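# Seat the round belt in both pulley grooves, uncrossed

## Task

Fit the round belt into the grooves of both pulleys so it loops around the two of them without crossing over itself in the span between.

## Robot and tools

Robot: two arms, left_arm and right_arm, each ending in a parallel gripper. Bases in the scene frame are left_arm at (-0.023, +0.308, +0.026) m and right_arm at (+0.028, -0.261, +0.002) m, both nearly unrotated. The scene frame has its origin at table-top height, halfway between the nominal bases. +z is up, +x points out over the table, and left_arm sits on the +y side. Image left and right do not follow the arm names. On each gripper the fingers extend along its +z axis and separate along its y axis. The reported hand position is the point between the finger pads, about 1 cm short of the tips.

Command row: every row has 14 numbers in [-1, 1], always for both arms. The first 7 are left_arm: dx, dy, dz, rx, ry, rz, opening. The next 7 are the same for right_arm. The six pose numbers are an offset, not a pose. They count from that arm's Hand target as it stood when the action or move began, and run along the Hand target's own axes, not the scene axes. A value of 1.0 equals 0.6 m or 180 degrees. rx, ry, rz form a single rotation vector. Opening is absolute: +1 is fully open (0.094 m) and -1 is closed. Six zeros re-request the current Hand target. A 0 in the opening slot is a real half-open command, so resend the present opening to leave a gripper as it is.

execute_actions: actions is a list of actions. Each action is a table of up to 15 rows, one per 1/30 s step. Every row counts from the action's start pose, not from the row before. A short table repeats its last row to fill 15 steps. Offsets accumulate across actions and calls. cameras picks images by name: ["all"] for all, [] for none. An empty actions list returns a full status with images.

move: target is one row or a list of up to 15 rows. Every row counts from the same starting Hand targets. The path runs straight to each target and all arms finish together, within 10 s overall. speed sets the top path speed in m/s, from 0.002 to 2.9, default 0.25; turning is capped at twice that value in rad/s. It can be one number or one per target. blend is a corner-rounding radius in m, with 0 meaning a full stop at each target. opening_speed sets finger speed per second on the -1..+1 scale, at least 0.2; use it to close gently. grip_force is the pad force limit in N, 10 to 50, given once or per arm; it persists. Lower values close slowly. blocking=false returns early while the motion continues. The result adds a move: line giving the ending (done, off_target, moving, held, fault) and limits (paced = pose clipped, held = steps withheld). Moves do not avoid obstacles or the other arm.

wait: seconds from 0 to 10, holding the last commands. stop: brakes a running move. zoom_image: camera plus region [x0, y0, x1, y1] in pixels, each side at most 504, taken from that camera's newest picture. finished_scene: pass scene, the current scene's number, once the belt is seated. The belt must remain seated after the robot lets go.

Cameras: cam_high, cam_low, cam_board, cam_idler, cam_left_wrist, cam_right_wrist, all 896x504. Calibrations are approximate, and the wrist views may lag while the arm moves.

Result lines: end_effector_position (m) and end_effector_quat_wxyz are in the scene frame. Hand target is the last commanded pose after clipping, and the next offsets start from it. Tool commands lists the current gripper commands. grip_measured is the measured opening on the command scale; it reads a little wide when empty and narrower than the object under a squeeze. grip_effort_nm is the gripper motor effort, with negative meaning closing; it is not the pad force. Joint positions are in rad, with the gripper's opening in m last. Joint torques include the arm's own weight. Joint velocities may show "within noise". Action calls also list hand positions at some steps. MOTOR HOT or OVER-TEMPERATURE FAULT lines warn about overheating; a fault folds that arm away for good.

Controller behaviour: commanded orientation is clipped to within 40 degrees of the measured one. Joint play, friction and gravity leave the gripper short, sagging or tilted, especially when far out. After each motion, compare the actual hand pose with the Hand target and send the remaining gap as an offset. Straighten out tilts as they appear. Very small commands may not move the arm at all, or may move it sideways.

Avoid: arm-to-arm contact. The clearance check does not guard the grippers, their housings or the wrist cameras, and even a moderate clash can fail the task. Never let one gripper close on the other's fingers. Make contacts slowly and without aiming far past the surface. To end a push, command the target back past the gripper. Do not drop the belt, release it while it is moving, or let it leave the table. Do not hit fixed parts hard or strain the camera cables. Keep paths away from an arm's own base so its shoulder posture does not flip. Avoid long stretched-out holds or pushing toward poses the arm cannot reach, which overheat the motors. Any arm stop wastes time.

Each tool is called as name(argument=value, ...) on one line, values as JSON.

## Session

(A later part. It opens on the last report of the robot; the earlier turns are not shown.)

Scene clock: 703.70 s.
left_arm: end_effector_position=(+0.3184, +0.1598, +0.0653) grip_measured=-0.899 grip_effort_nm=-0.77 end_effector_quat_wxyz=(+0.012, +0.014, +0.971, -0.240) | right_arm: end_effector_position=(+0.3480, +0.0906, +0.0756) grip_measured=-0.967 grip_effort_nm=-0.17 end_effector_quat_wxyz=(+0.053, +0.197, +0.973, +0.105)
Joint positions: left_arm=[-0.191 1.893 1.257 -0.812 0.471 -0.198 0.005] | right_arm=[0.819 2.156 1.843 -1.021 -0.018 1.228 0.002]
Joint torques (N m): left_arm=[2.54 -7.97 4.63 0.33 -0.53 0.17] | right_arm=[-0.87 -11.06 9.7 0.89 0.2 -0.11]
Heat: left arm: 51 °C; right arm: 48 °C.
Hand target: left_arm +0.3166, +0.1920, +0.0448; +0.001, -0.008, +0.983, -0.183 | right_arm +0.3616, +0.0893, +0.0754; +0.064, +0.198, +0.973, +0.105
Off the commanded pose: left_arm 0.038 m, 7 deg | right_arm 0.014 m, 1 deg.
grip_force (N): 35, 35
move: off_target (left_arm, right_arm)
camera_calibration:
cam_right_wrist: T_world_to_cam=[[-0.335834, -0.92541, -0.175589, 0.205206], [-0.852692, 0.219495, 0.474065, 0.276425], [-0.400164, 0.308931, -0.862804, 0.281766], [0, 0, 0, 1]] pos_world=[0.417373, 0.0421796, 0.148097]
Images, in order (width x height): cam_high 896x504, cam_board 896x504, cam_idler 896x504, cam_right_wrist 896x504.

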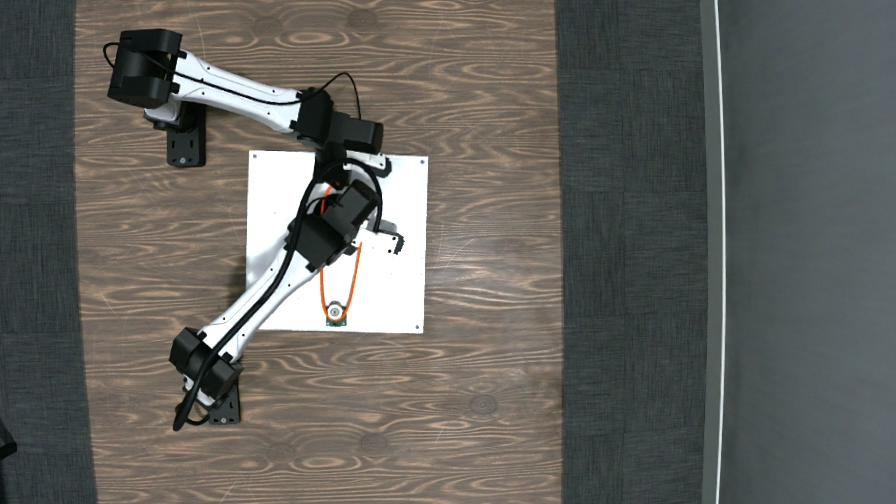

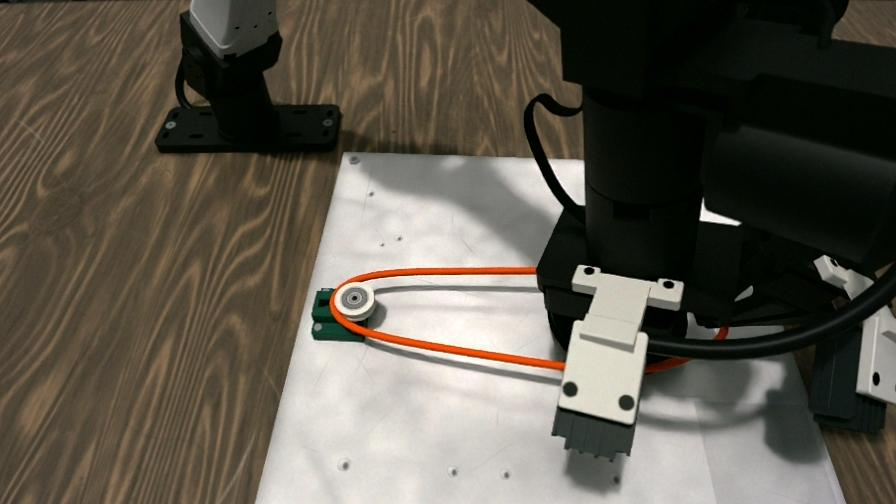

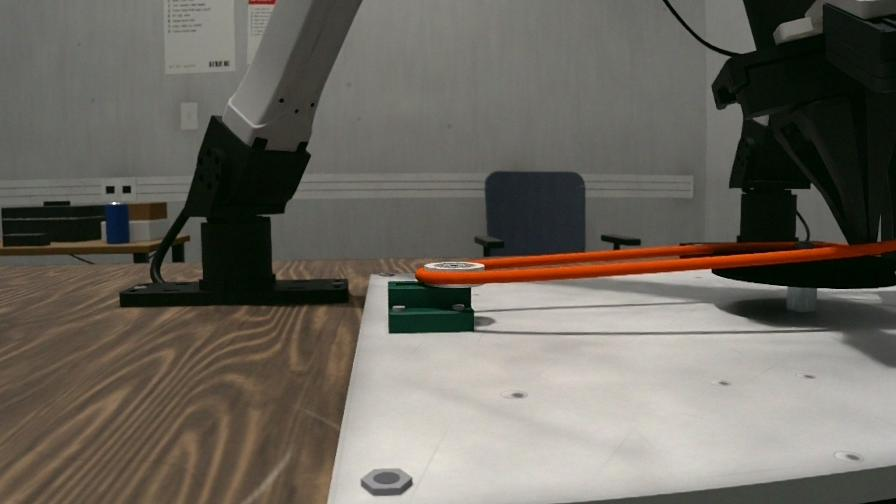

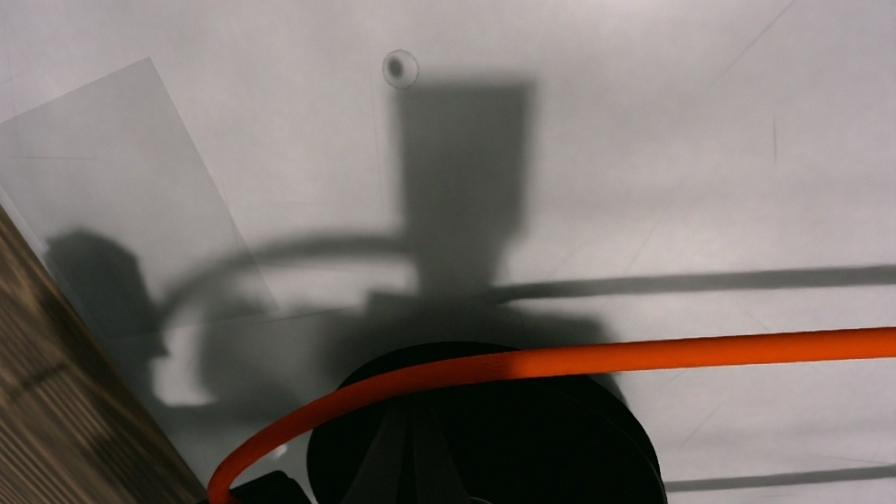

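move(target=[0,0,0,0,0,0,-1,-0.0183,0.0074,0.0033,0,0,0,-0.97], speed=0.06, cameras=["cam_idler","cam_right_wrist","cam_board","cam_left_wrist"])

zoom_image(camera="cam_right_wrist", region=[120, 180, 620, 504])

zoom_image(camera="cam_idler", region=[640, 160, 896, 340])

Scene clock: 713.33 s.
left_arm: end_effector_position=(+0.3227, +0.1584, +0.0661) grip_measured=-0.899 grip_effort_nm=-0.77 end_effector_quat_wxyz=(+0.022, +0.016, +0.970, -0.243) | right_arm: end_effector_position=(+0.3562, +0.0905, +0.0754) grip_measured=-0.967 grip_effort_nm=-0.17 end_effector_quat_wxyz=(+0.051, +0.195, +0.974, +0.100)
Joint positions: left_arm=[-0.191 1.893 1.257 -0.793 0.474 -0.198 0.005] | right_arm=[0.806 2.192 1.902 -1.055 -0.02 1.209 0.002]
Joint torques (N m): left_arm=[2.63 -7.91 4.49 0.32 -0.56 0.19] | right_arm=[-1.33 -11.23 9.78 0.97 0.17 -0.12]
Heat: left arm: 51 °C; right arm: 48 °C.
Hand target: left_arm +0.3166, +0.1920, +0.0448; +0.001, -0.008, +0.983, -0.183 | right_arm +0.3736, +0.0893, +0.0753; +0.064, +0.197, +0.973, +0.104
Off the commanded pose: left_arm 0.040 m, 8 deg | right_arm 0.017 m, 2 deg.
grip_force (N): 35, 35
move: off_target (left_arm, right_arm)
camera_calibration:
cam_left_wrist: T_world_to_cam=[[0.0117958, -0.855596, 0.51751, 0.0887574], [-0.871565, 0.244889, 0.42474, 0.255168], [-0.490138, -0.456054, -0.742819, 0.376884], [0, 0, 0, 1]] pos_world=[0.406073, 0.185332, 0.125644]
cam_right_wrist: T_world_to_cam=[[-0.332194, -0.928663, -0.165019, 0.206063], [-0.851302, 0.219869, 0.476385, 0.282838], [-0.406118, 0.298733, -0.863612, 0.288033], [0, 0, 0, 1]] pos_world=[0.426209, 0.0431302, 0.148013]
Images, in order (width x height): cam_board 896x504, cam_idler 896x504, cam_left_wrist 896x504, cam_right_wrist 896x504.

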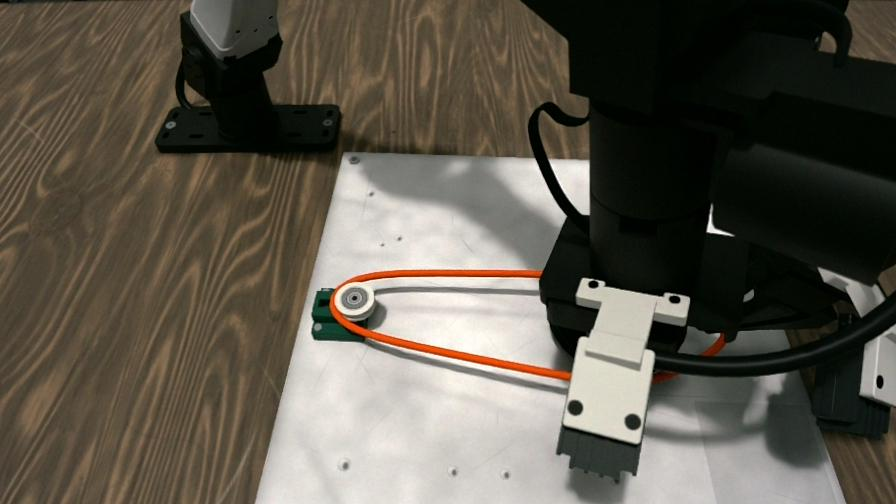

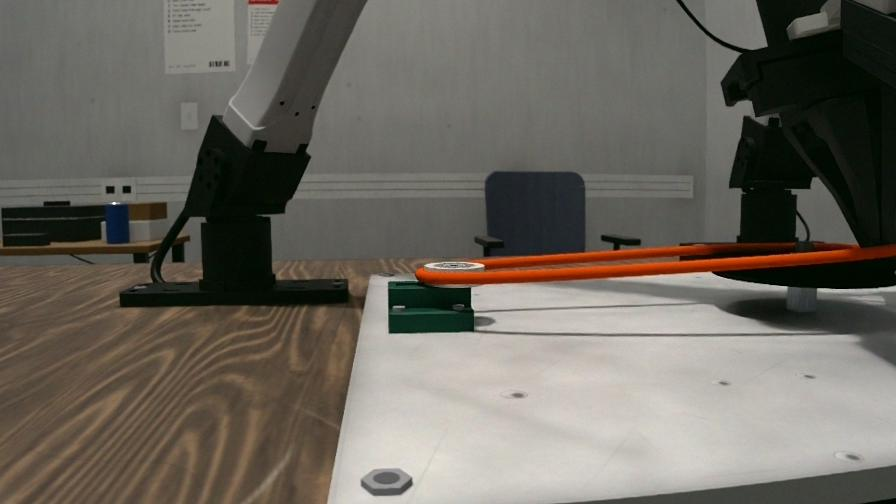

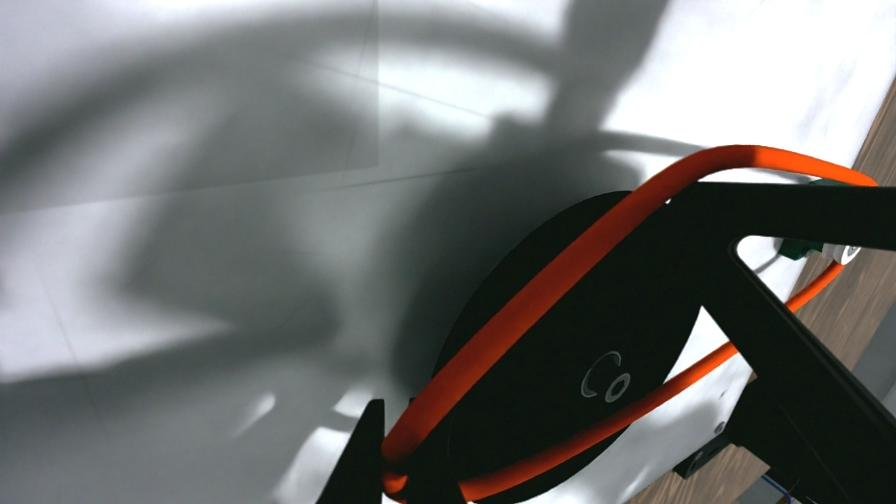

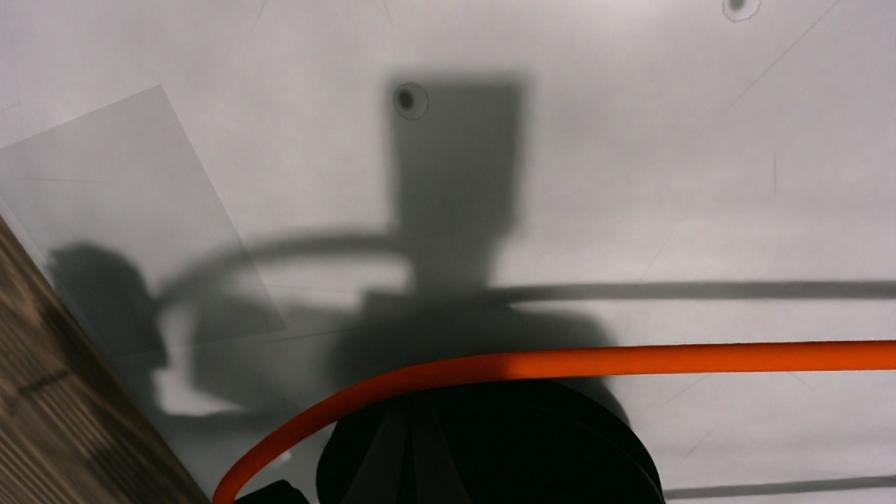

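Scaled by 1.008 from the camera's 896x504 image, which has a finer 1280x720 frame.

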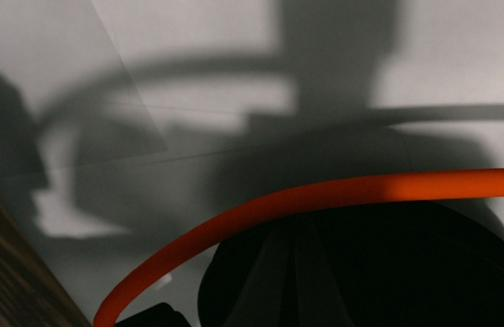

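Scaled by 1.969 from the camera's 896x504 image, which has a finer 1280x720 frame.

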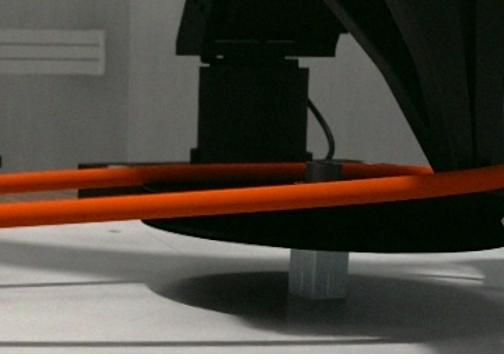

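move(target=[[0,0,0,0,0,0,-1,-0.0032,-0.0015,0.0153,0,0,0,-0.97],[0,0,0,0,0,0,-1,-0.0262,-0.0983,-0.0053,0,0,0,-0.97]], speed=0.06, cameras=["cam_idler","cam_right_wrist","cam_board","cam_left_wrist","cam_high"])

zoom_image(camera="cam_board", region=[520, 200, 800, 400])

zoom_image(camera="cam_idler", region=[640, 160, 896, 340])

Scene clock: 741.10 s.
left_arm: end_effector_position=(+0.3213, +0.1585, +0.0660) grip_measured=-0.899 grip_effort_nm=-0.76 end_effector_quat_wxyz=(+0.018, +0.015, +0.970, -0.243) | right_arm: end_effector_position=(+0.3469, +0.0259, +0.0534) grip_measured=-0.968 grip_effort_nm=-0.15 end_effector_quat_wxyz=(+0.028, +0.195, +0.978, +0.071)
Joint positions: left_arm=[-0.191 1.893 1.257 -0.799 0.475 -0.198 0.005] | right_arm=[0.709 2.065 1.629 -0.987 -0.043 1.112 0.002]
Joint torques (N m): left_arm=[2.35 -8.13 4.45 0.25 -0.56 0.16] | right_arm=[-0.76 -15.97 5.22 1.47 0.18 -0.09]
Heat: left arm: 50 °C; right arm: 51 °C.
Hand target: left_arm +0.3166, +0.1920, +0.0448; +0.001, -0.008, +0.983, -0.183 | right_arm +0.3656, +0.0294, +0.0663; +0.064, +0.198, +0.973, +0.105
Off the commanded pose: left_arm 0.040 m, 8 deg | right_arm 0.023 m, 6 deg.
grip_force (N): 35, 35
move: off_target (left_arm, right_arm)
camera_calibration:
cam_left_wrist: T_world_to_cam=[[0.0149073, -0.855458, 0.517657, 0.0877767], [-0.868793, 0.24519, 0.430209, 0.252596], [-0.49495, -0.45615, -0.739561, 0.377455], [0, 0, 0, 1]] pos_world=[0.404967, 0.185332, 0.125044]
cam_right_wrist: T_world_to_cam=[[-0.33803, -0.935717, -0.100847, 0.13811], [-0.82341, 0.24215, 0.513185, 0.287416], [-0.455775, 0.256511, -0.852333, 0.302292], [0, 0, 0, 1]] pos_world=[0.421124, -0.017907, 0.124085]
Images, in order (width x height): cam_high 896x504, cam_board 896x504, cam_idler 896x504, cam_left_wrist 896x504, cam_right_wrist 896x504.

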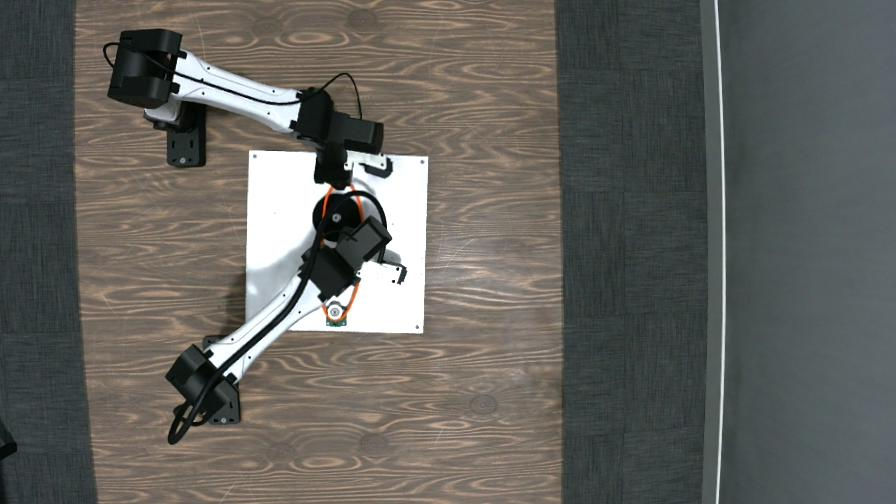

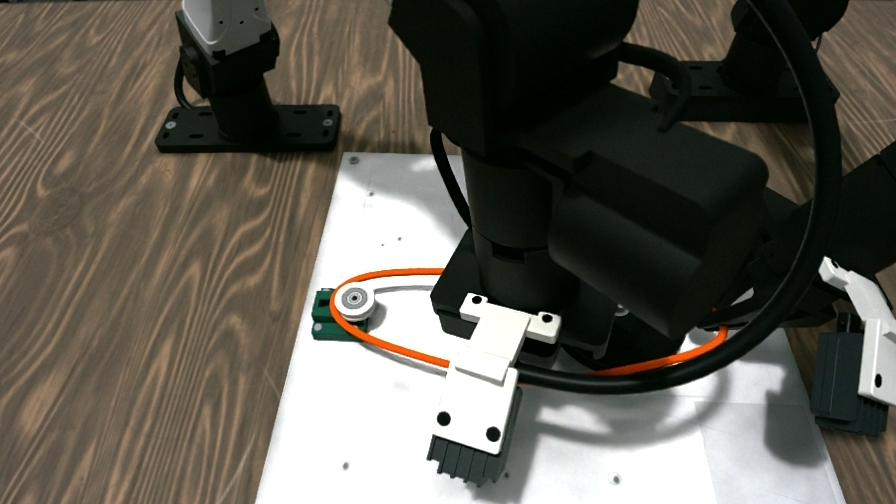

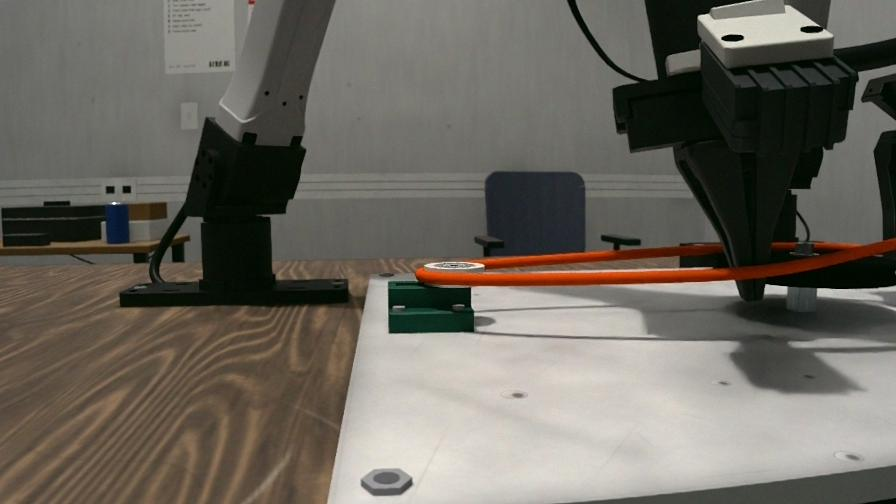

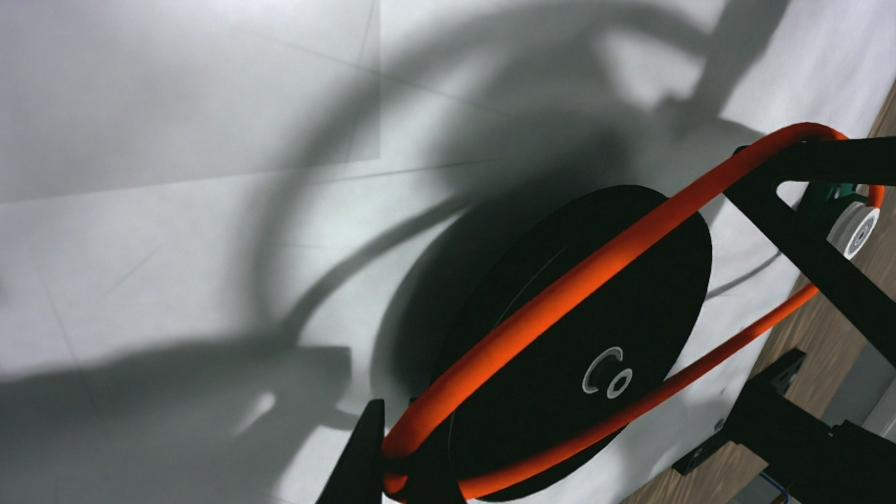

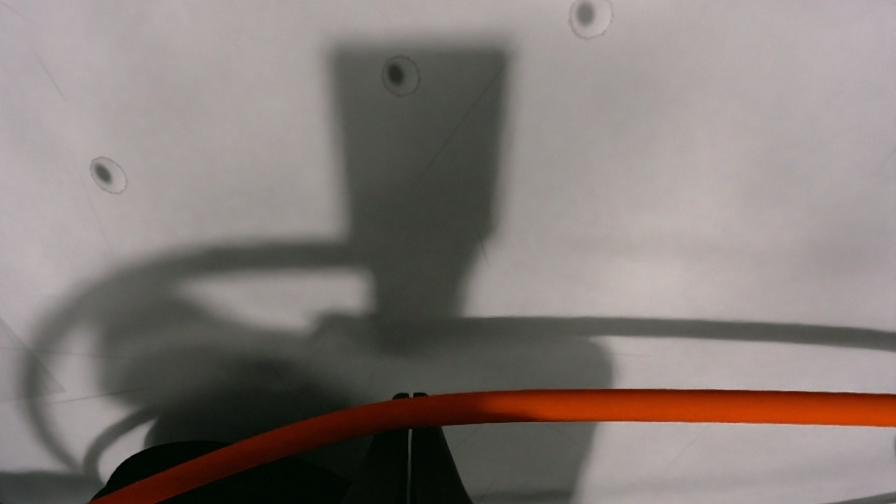

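Scaled by 1.800 from the camera's 896x504 image, which has a finer 1280x720 frame.

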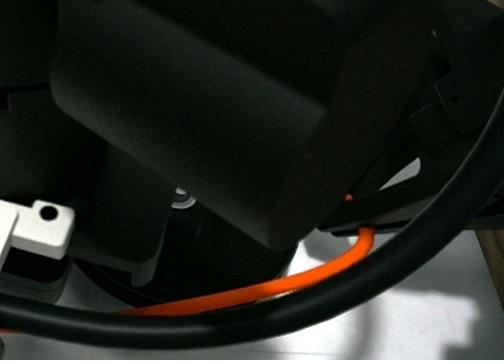

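Scaled by 1.969 from the camera's 896x504 image, which has a finer 1280x720 frame.

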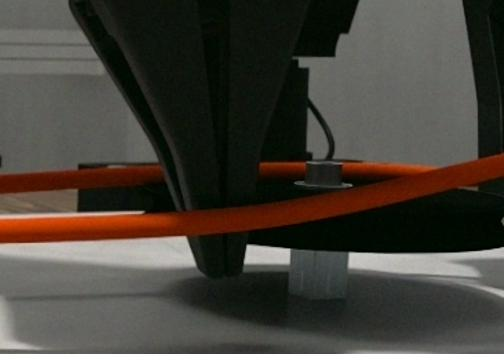

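move(target=[[0,0,0,0,0,0,-1,0.0127,0.0078,-0.068,0,0,0,-0.97],[0,0,0,0,0,0,-1,0.0127,0.0078,-0.068,0,0,0.233,-0.57]], speed=[0.06,0.2], cameras=["cam_idler","cam_right_wrist","cam_board","cam_left_wrist","cam_high"])

zoom_image(camera="cam_idler", region=[640, 160, 896, 340])

Scene clock: 803.03 s.
left_arm: end_effector_position=(+0.3214, +0.1597, +0.0659) grip_measured=-0.899 grip_effort_nm=-0.77 end_effector_quat_wxyz=(+0.018, +0.014, +0.970, -0.242) | right_arm: end_effector_position=(+0.3519, +0.0302, +0.0848) grip_measured=-0.573 grip_effort_nm=0.12 end_effector_quat_wxyz=(+0.011, +0.525, +0.844, +0.108)
Joint positions: left_arm=[-0.188 1.893 1.257 -0.8 0.474 -0.198 0.005] | right_arm=[0.709 2.011 1.663 -1.01 -0.043 1.833 0.02]
Joint torques (N m): left_arm=[2.47 -7.76 4.45 0.29 -0.59 0.16] | right_arm=[0.75 -15.58 8.88 0.48 0.21 0.22]
Heat: left arm: 50 °C; right arm: 57 °C.
Hand target: left_arm +0.3166, +0.1921, +0.0448; +0.001, -0.008, +0.983, -0.183 | right_arm +0.3536, +0.0294, +0.1062; +0.022, +0.533, +0.837, +0.120
Off the commanded pose: left_arm 0.039 m, 8 deg | right_arm 0.022 m, 2 deg.
grip_force (N): 35, 35
move: off_target (left_arm, right_arm); target 2's new opening was sent with right_arm's hand 0.022 m and 2 deg from that target
camera_calibration:
cam_left_wrist: T_world_to_cam=[[0.0179794, -0.856385, 0.516025, 0.0881223], [-0.868989, 0.241875, 0.431688, 0.253048], [-0.494504, -0.456182, -0.73984, 0.37786], [0, 0, 0, 1]] pos_world=[0.405165, 0.186633, 0.124845]
cam_right_wrist: T_world_to_cam=[[-0.868032, -0.473356, -0.149847, 0.323667], [-0.458229, 0.647552, 0.608854, 0.125497], [-0.191171, 0.597169, -0.779001, 0.220565], [0, 0, 0, 1]] pos_world=[0.380625, -0.0597711, 0.143911]
Images, in order (width x height): cam_high 896x504, cam_board 896x504, cam_idler 896x504, cam_left_wrist 896x504, cam_right_wrist 896x504.

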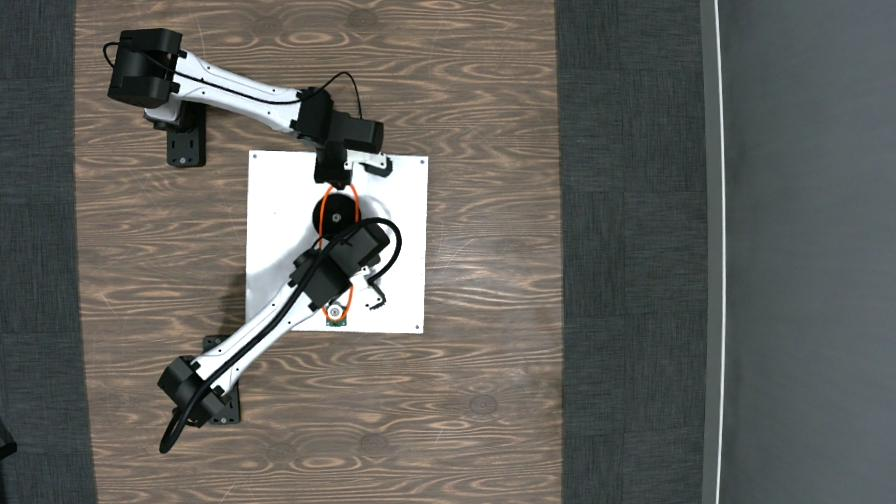

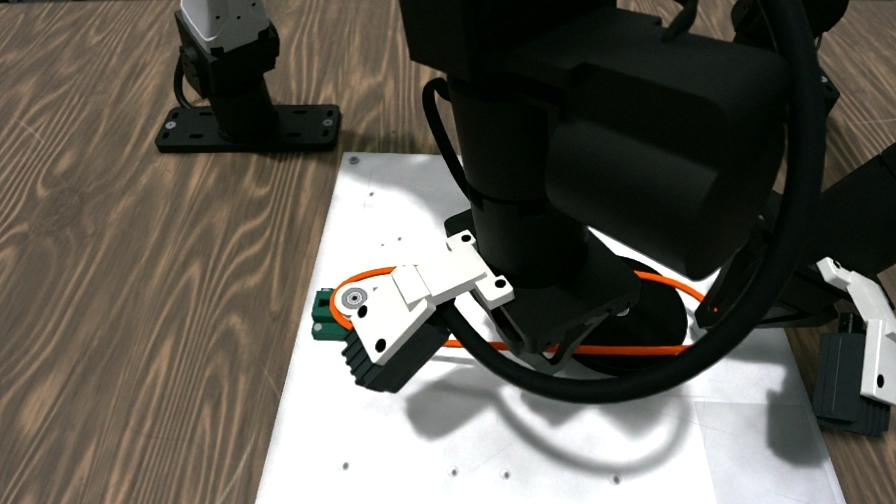

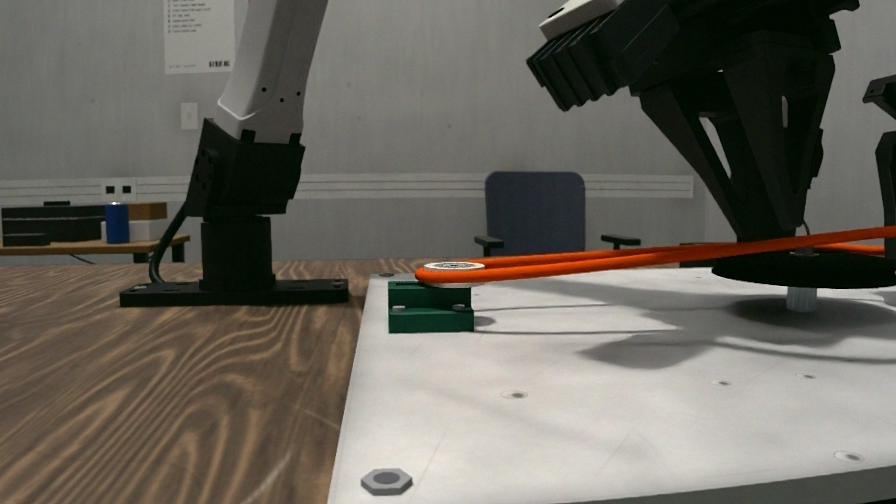

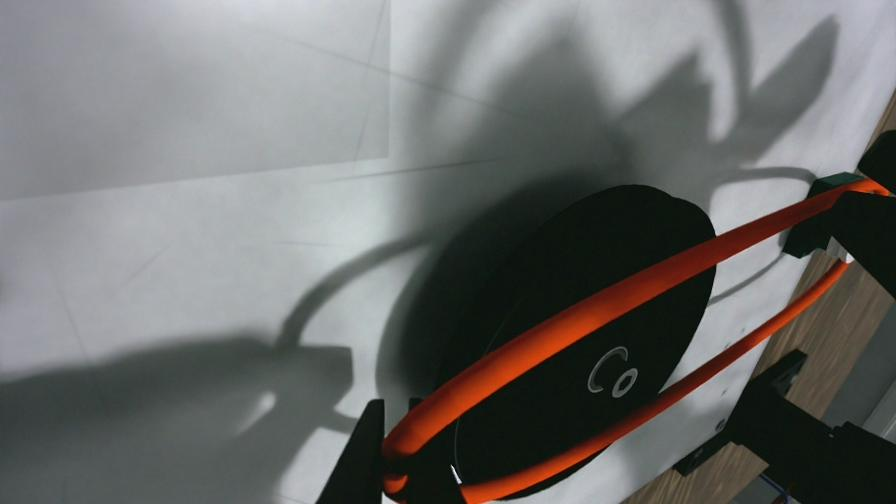

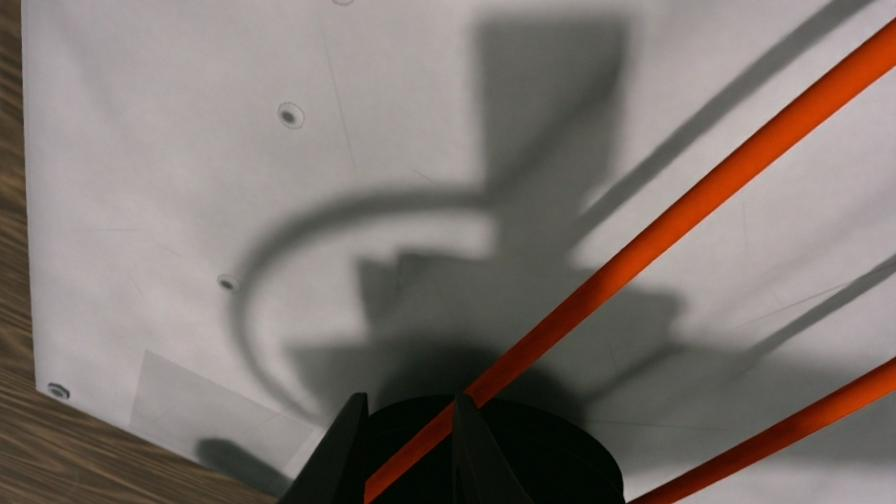

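Scaled by 1.969 from the camera's 896x504 image, which has a finer 1280x720 frame.

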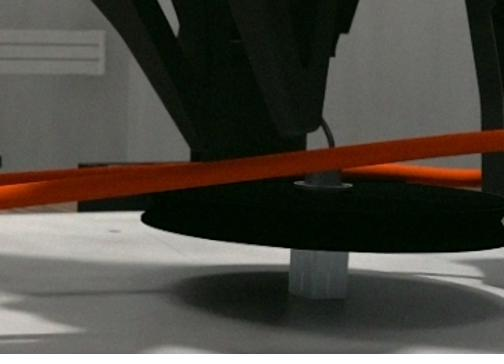

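move(target=[[0,0,0,0,0,0,-1,0.0097,-0.0388,-0.0082,0,0,0,-0.57],[0,0,0,0,0,0,-1,0.006,-0.0478,0.0307,0,0,0,-0.57]], speed=[0.08,0.06], cameras=["cam_idler","cam_right_wrist","cam_board"])

zoom_image(camera="cam_idler", region=[640, 160, 896, 340])

Scene clock: 837.30 s.
left_arm: end_effector_position=(+0.3214, +0.1597, +0.0659) grip_measured=-0.899 grip_effort_nm=-0.77 end_effector_quat_wxyz=(+0.018, +0.014, +0.970, -0.242) | right_arm: end_effector_position=(+0.3230, +0.0211, +0.0753) grip_measured=-0.573 grip_effort_nm=0.12 end_effector_quat_wxyz=(+0.005, +0.527, +0.844, +0.098)
Joint positions: left_arm=[-0.188 1.893 1.257 -0.8 0.474 -0.198 0.005] | right_arm=[0.739 1.929 1.514 -0.964 -0.043 1.864 0.02]
Joint torques (N m): left_arm=[2.44 -8.01 4.56 0.22 -0.61 0.18] | right_arm=[0.81 -13.64 5.12 1.22 0.29 0.23]
Heat: left arm: 49 °C; right arm: 59 °C.
Hand target: left_arm +0.3166, +0.1921, +0.0448; +0.001, -0.008, +0.983, -0.183 | right_arm +0.3296, +0.0243, +0.0822; +0.022, +0.533, +0.838, +0.120
Off the commanded pose: left_arm 0.039 m, 8 deg | right_arm 0.010 m, 3 deg.
grip_force (N): 35, 35
move: off_target (left_arm, right_arm)
camera_calibration:
cam_right_wrist: T_world_to_cam=[[-0.871023, -0.474584, -0.126846, 0.292145], [-0.445375, 0.653965, 0.611531, 0.119339], [-0.20727, 0.589152, -0.780986, 0.218652], [0, 0, 0, 1]] pos_world=[0.352936, -0.0682159, 0.134842]
Images, in order (width x height): cam_board 896x504, cam_idler 896x504, cam_right_wrist 896x504.

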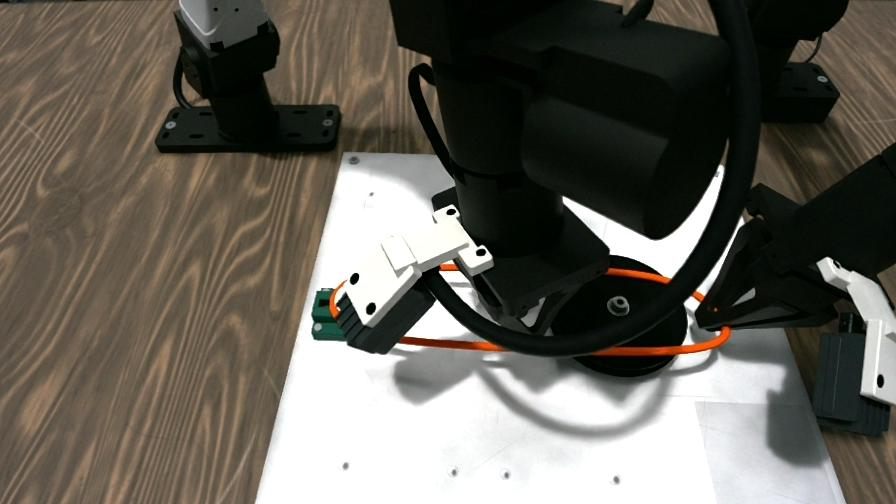

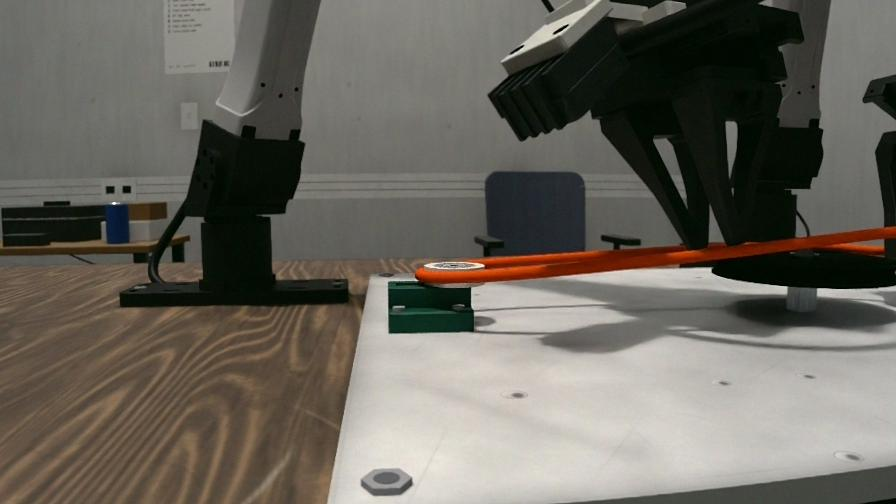

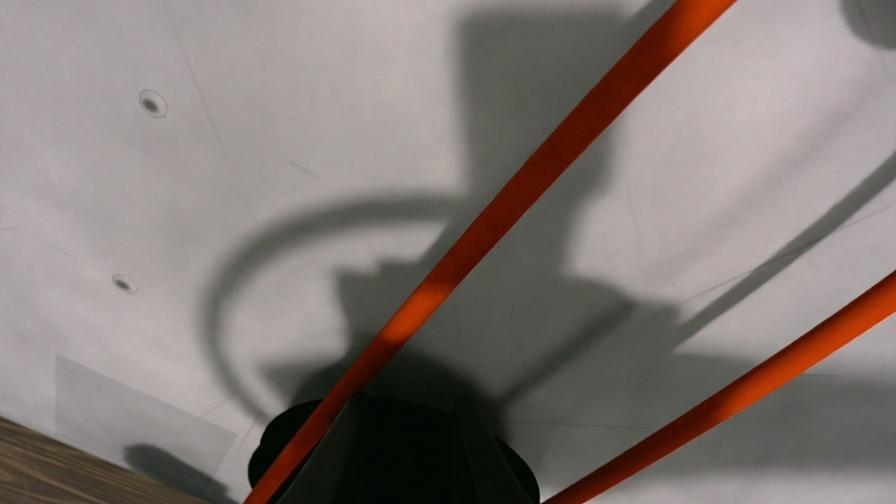

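Scaled by 1.969 from the camera's 896x504 image, which has a finer 1280x720 frame.

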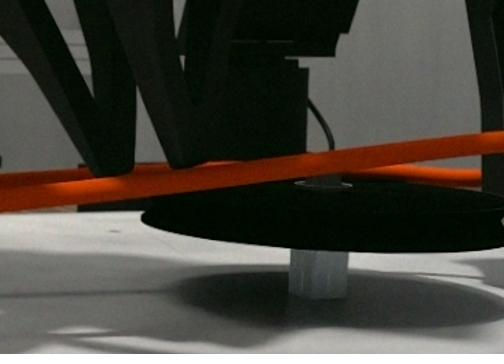

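move(target=[[0,0,0,0,0,0,-1,-0.0007,0.0082,-0.0153,0,0,0,-0.57],[0,0,0,0,0,0,-1,-0.0072,0.0215,-0.0128,0,0,0,-0.57],[0,0,0,0,0,0,-1,-0.0105,0.0133,0.0227,0,0,0,-0.57]], speed=0.06, cameras=["cam_idler","cam_right_wrist","cam_board"])

zoom_image(camera="cam_idler", region=[640, 160, 896, 340])

Scene clock: 852.60 s.
left_arm: end_effector_position=(+0.3214, +0.1597, +0.0659) grip_measured=-0.899 grip_effort_nm=-0.77 end_effector_quat_wxyz=(+0.018, +0.014, +0.970, -0.242) | right_arm: end_effector_position=(+0.3317, +0.0259, +0.0789) grip_measured=-0.573 grip_effort_nm=0.12 end_effector_quat_wxyz=(+0.010, +0.528, +0.841, +0.117)
Joint positions: left_arm=[-0.188 1.893 1.257 -0.8 0.474 -0.198 0.005] | right_arm=[0.733 1.929 1.521 -0.932 -0.043 1.864 0.02]
Joint torques (N m): left_arm=[2.41 -7.71 4.66 0.28 -0.6 0.11] | right_arm=[-0.32 -9.59 5.29 1.27 0.25 -0.01]
Heat: left arm: 49 °C; right arm: 61 °C.
Hand target: left_arm +0.3166, +0.1921, +0.0448; +0.001, -0.008, +0.983, -0.183 | right_arm +0.3417, +0.0243, +0.0703; +0.022, +0.533, +0.838, +0.120
Off the commanded pose: left_arm 0.039 m, 8 deg | right_arm 0.013 m, 2 deg.
grip_force (N): 35, 35
move: off_target (left_arm, right_arm)
camera_calibration:
cam_right_wrist: T_world_to_cam=[[-0.869592, -0.465759, -0.163948, 0.304692], [-0.459125, 0.64052, 0.61558, 0.122515], [-0.1817, 0.610576, -0.770832, 0.210606], [0, 0, 0, 1]] pos_world=[0.359474, -0.0651511, 0.136877]
Images, in order (width x height): cam_board 896x504, cam_idler 896x504, cam_right_wrist 896x504.

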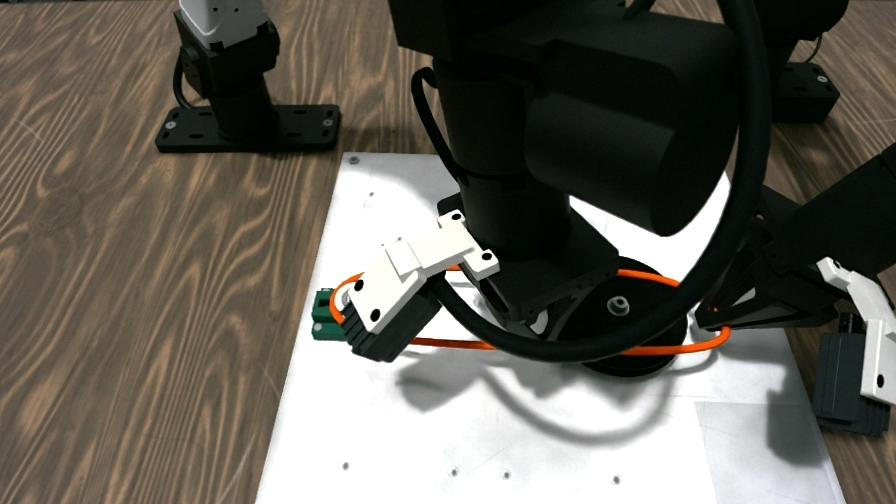

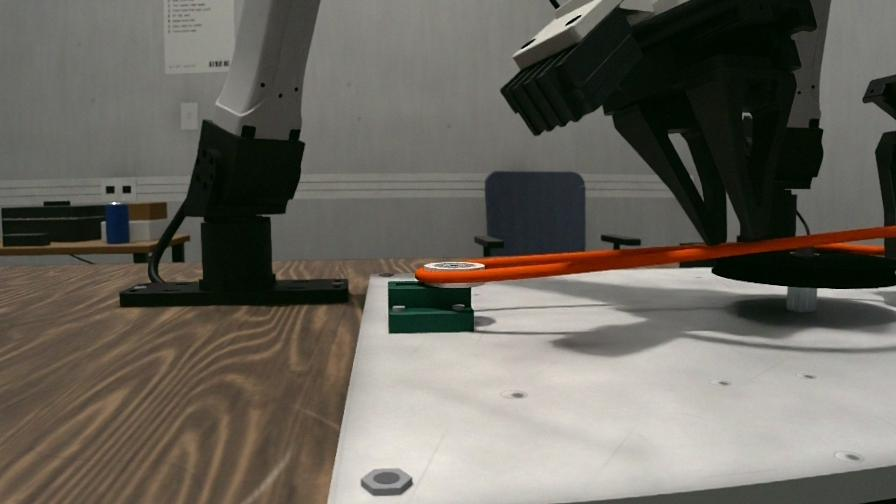

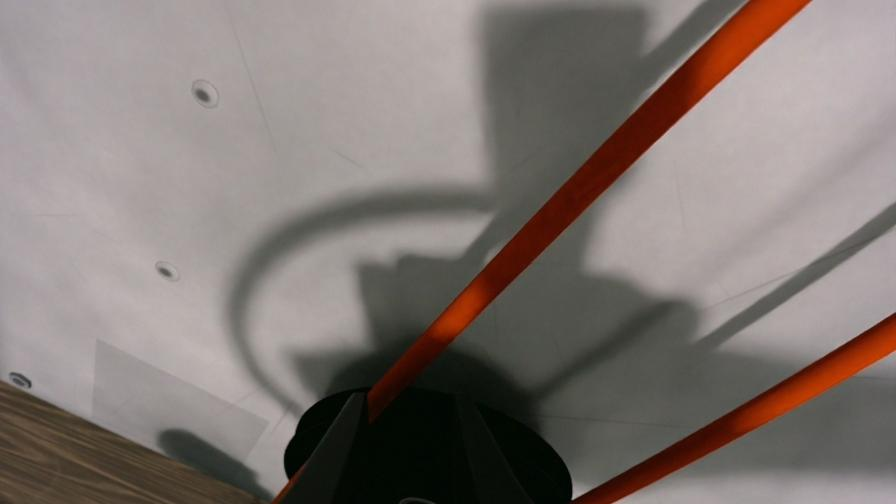

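Scaled by 1.969 from the camera's 896x504 image, which has a finer 1280x720 frame.

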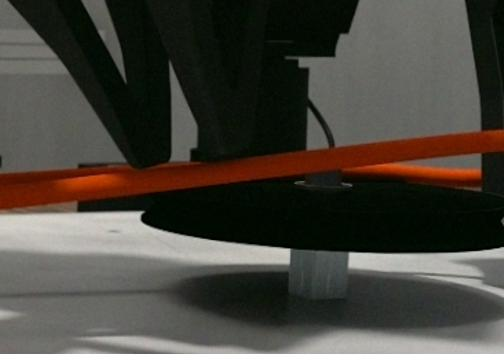

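move(target=[[0,0,0,0,0,0,-1,-0.003,0.0088,-0.0052,0,0,0,-0.57],[0,0,0,0,0,0,-1,-0.0062,0.0013,0.0272,0,0,0,-0.57]], speed=0.06, cameras=["cam_idler","cam_right_wrist"])

zoom_image(camera="cam_idler", region=[640, 160, 896, 340])

Scene clock: 865.03 s.
left_arm: end_effector_position=(+0.3214, +0.1597, +0.0659) grip_measured=-0.899 grip_effort_nm=-0.77 end_effector_quat_wxyz=(+0.018, +0.014, +0.970, -0.242) | right_arm: end_effector_position=(+0.3380, +0.0251, +0.0635) grip_measured=-0.573 grip_effort_nm=0.12 end_effector_quat_wxyz=(+0.011, +0.534, +0.837, +0.117)
Joint positions: left_arm=[-0.188 1.893 1.257 -0.8 0.474 -0.198 0.005] | right_arm=[0.721 1.955 1.494 -0.878 -0.043 1.867 0.02]
Joint torques (N m): left_arm=[2.14 -7.95 4.7 0.25 -0.61 0.19] | right_arm=[-0.06 -9.59 5.33 1.28 0.22 -0.1]
Heat: left arm: 49 °C; right arm: 58 °C.
Hand target: left_arm +0.3166, +0.1921, +0.0448; +0.001, -0.008, +0.983, -0.183 | right_arm +0.3467, +0.0242, +0.0543; +0.022, +0.533, +0.837, +0.121
Off the commanded pose: left_arm 0.039 m, 8 deg | right_arm 0.013 m, 1 deg.
grip_force (N): 35, 35
move: off_target (left_arm, right_arm)
camera_calibration:
cam_right_wrist: T_world_to_cam=[[-0.876157, -0.453026, -0.164672, 0.309197], [-0.450019, 0.646354, 0.616206, 0.132164], [-0.172721, 0.613998, -0.770178, 0.197226], [0, 0, 0, 1]] pos_world=[0.364447, -0.0664465, 0.121375]
Images, in order (width x height): cam_idler 896x504, cam_right_wrist 896x504.

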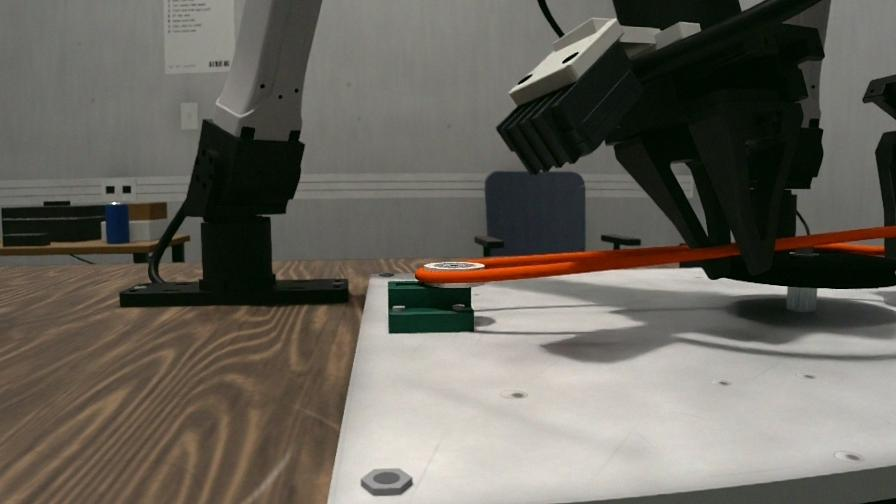

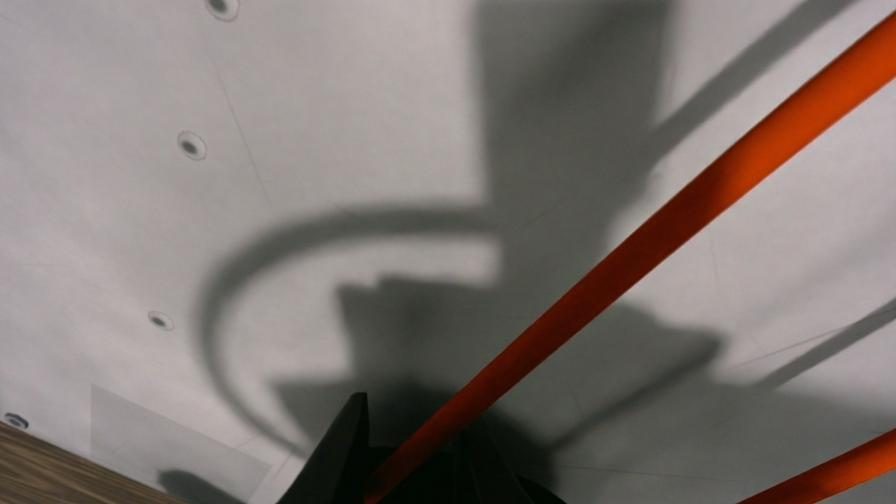

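Scaled by 1.969 from the camera's 896x504 image, which has a finer 1280x720 frame.

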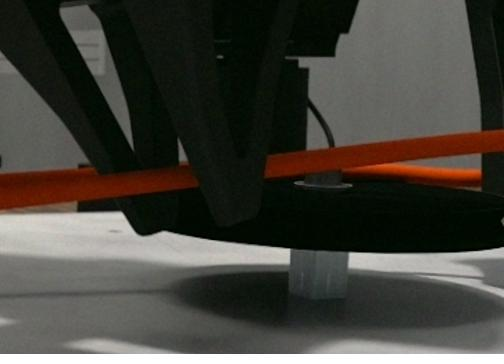

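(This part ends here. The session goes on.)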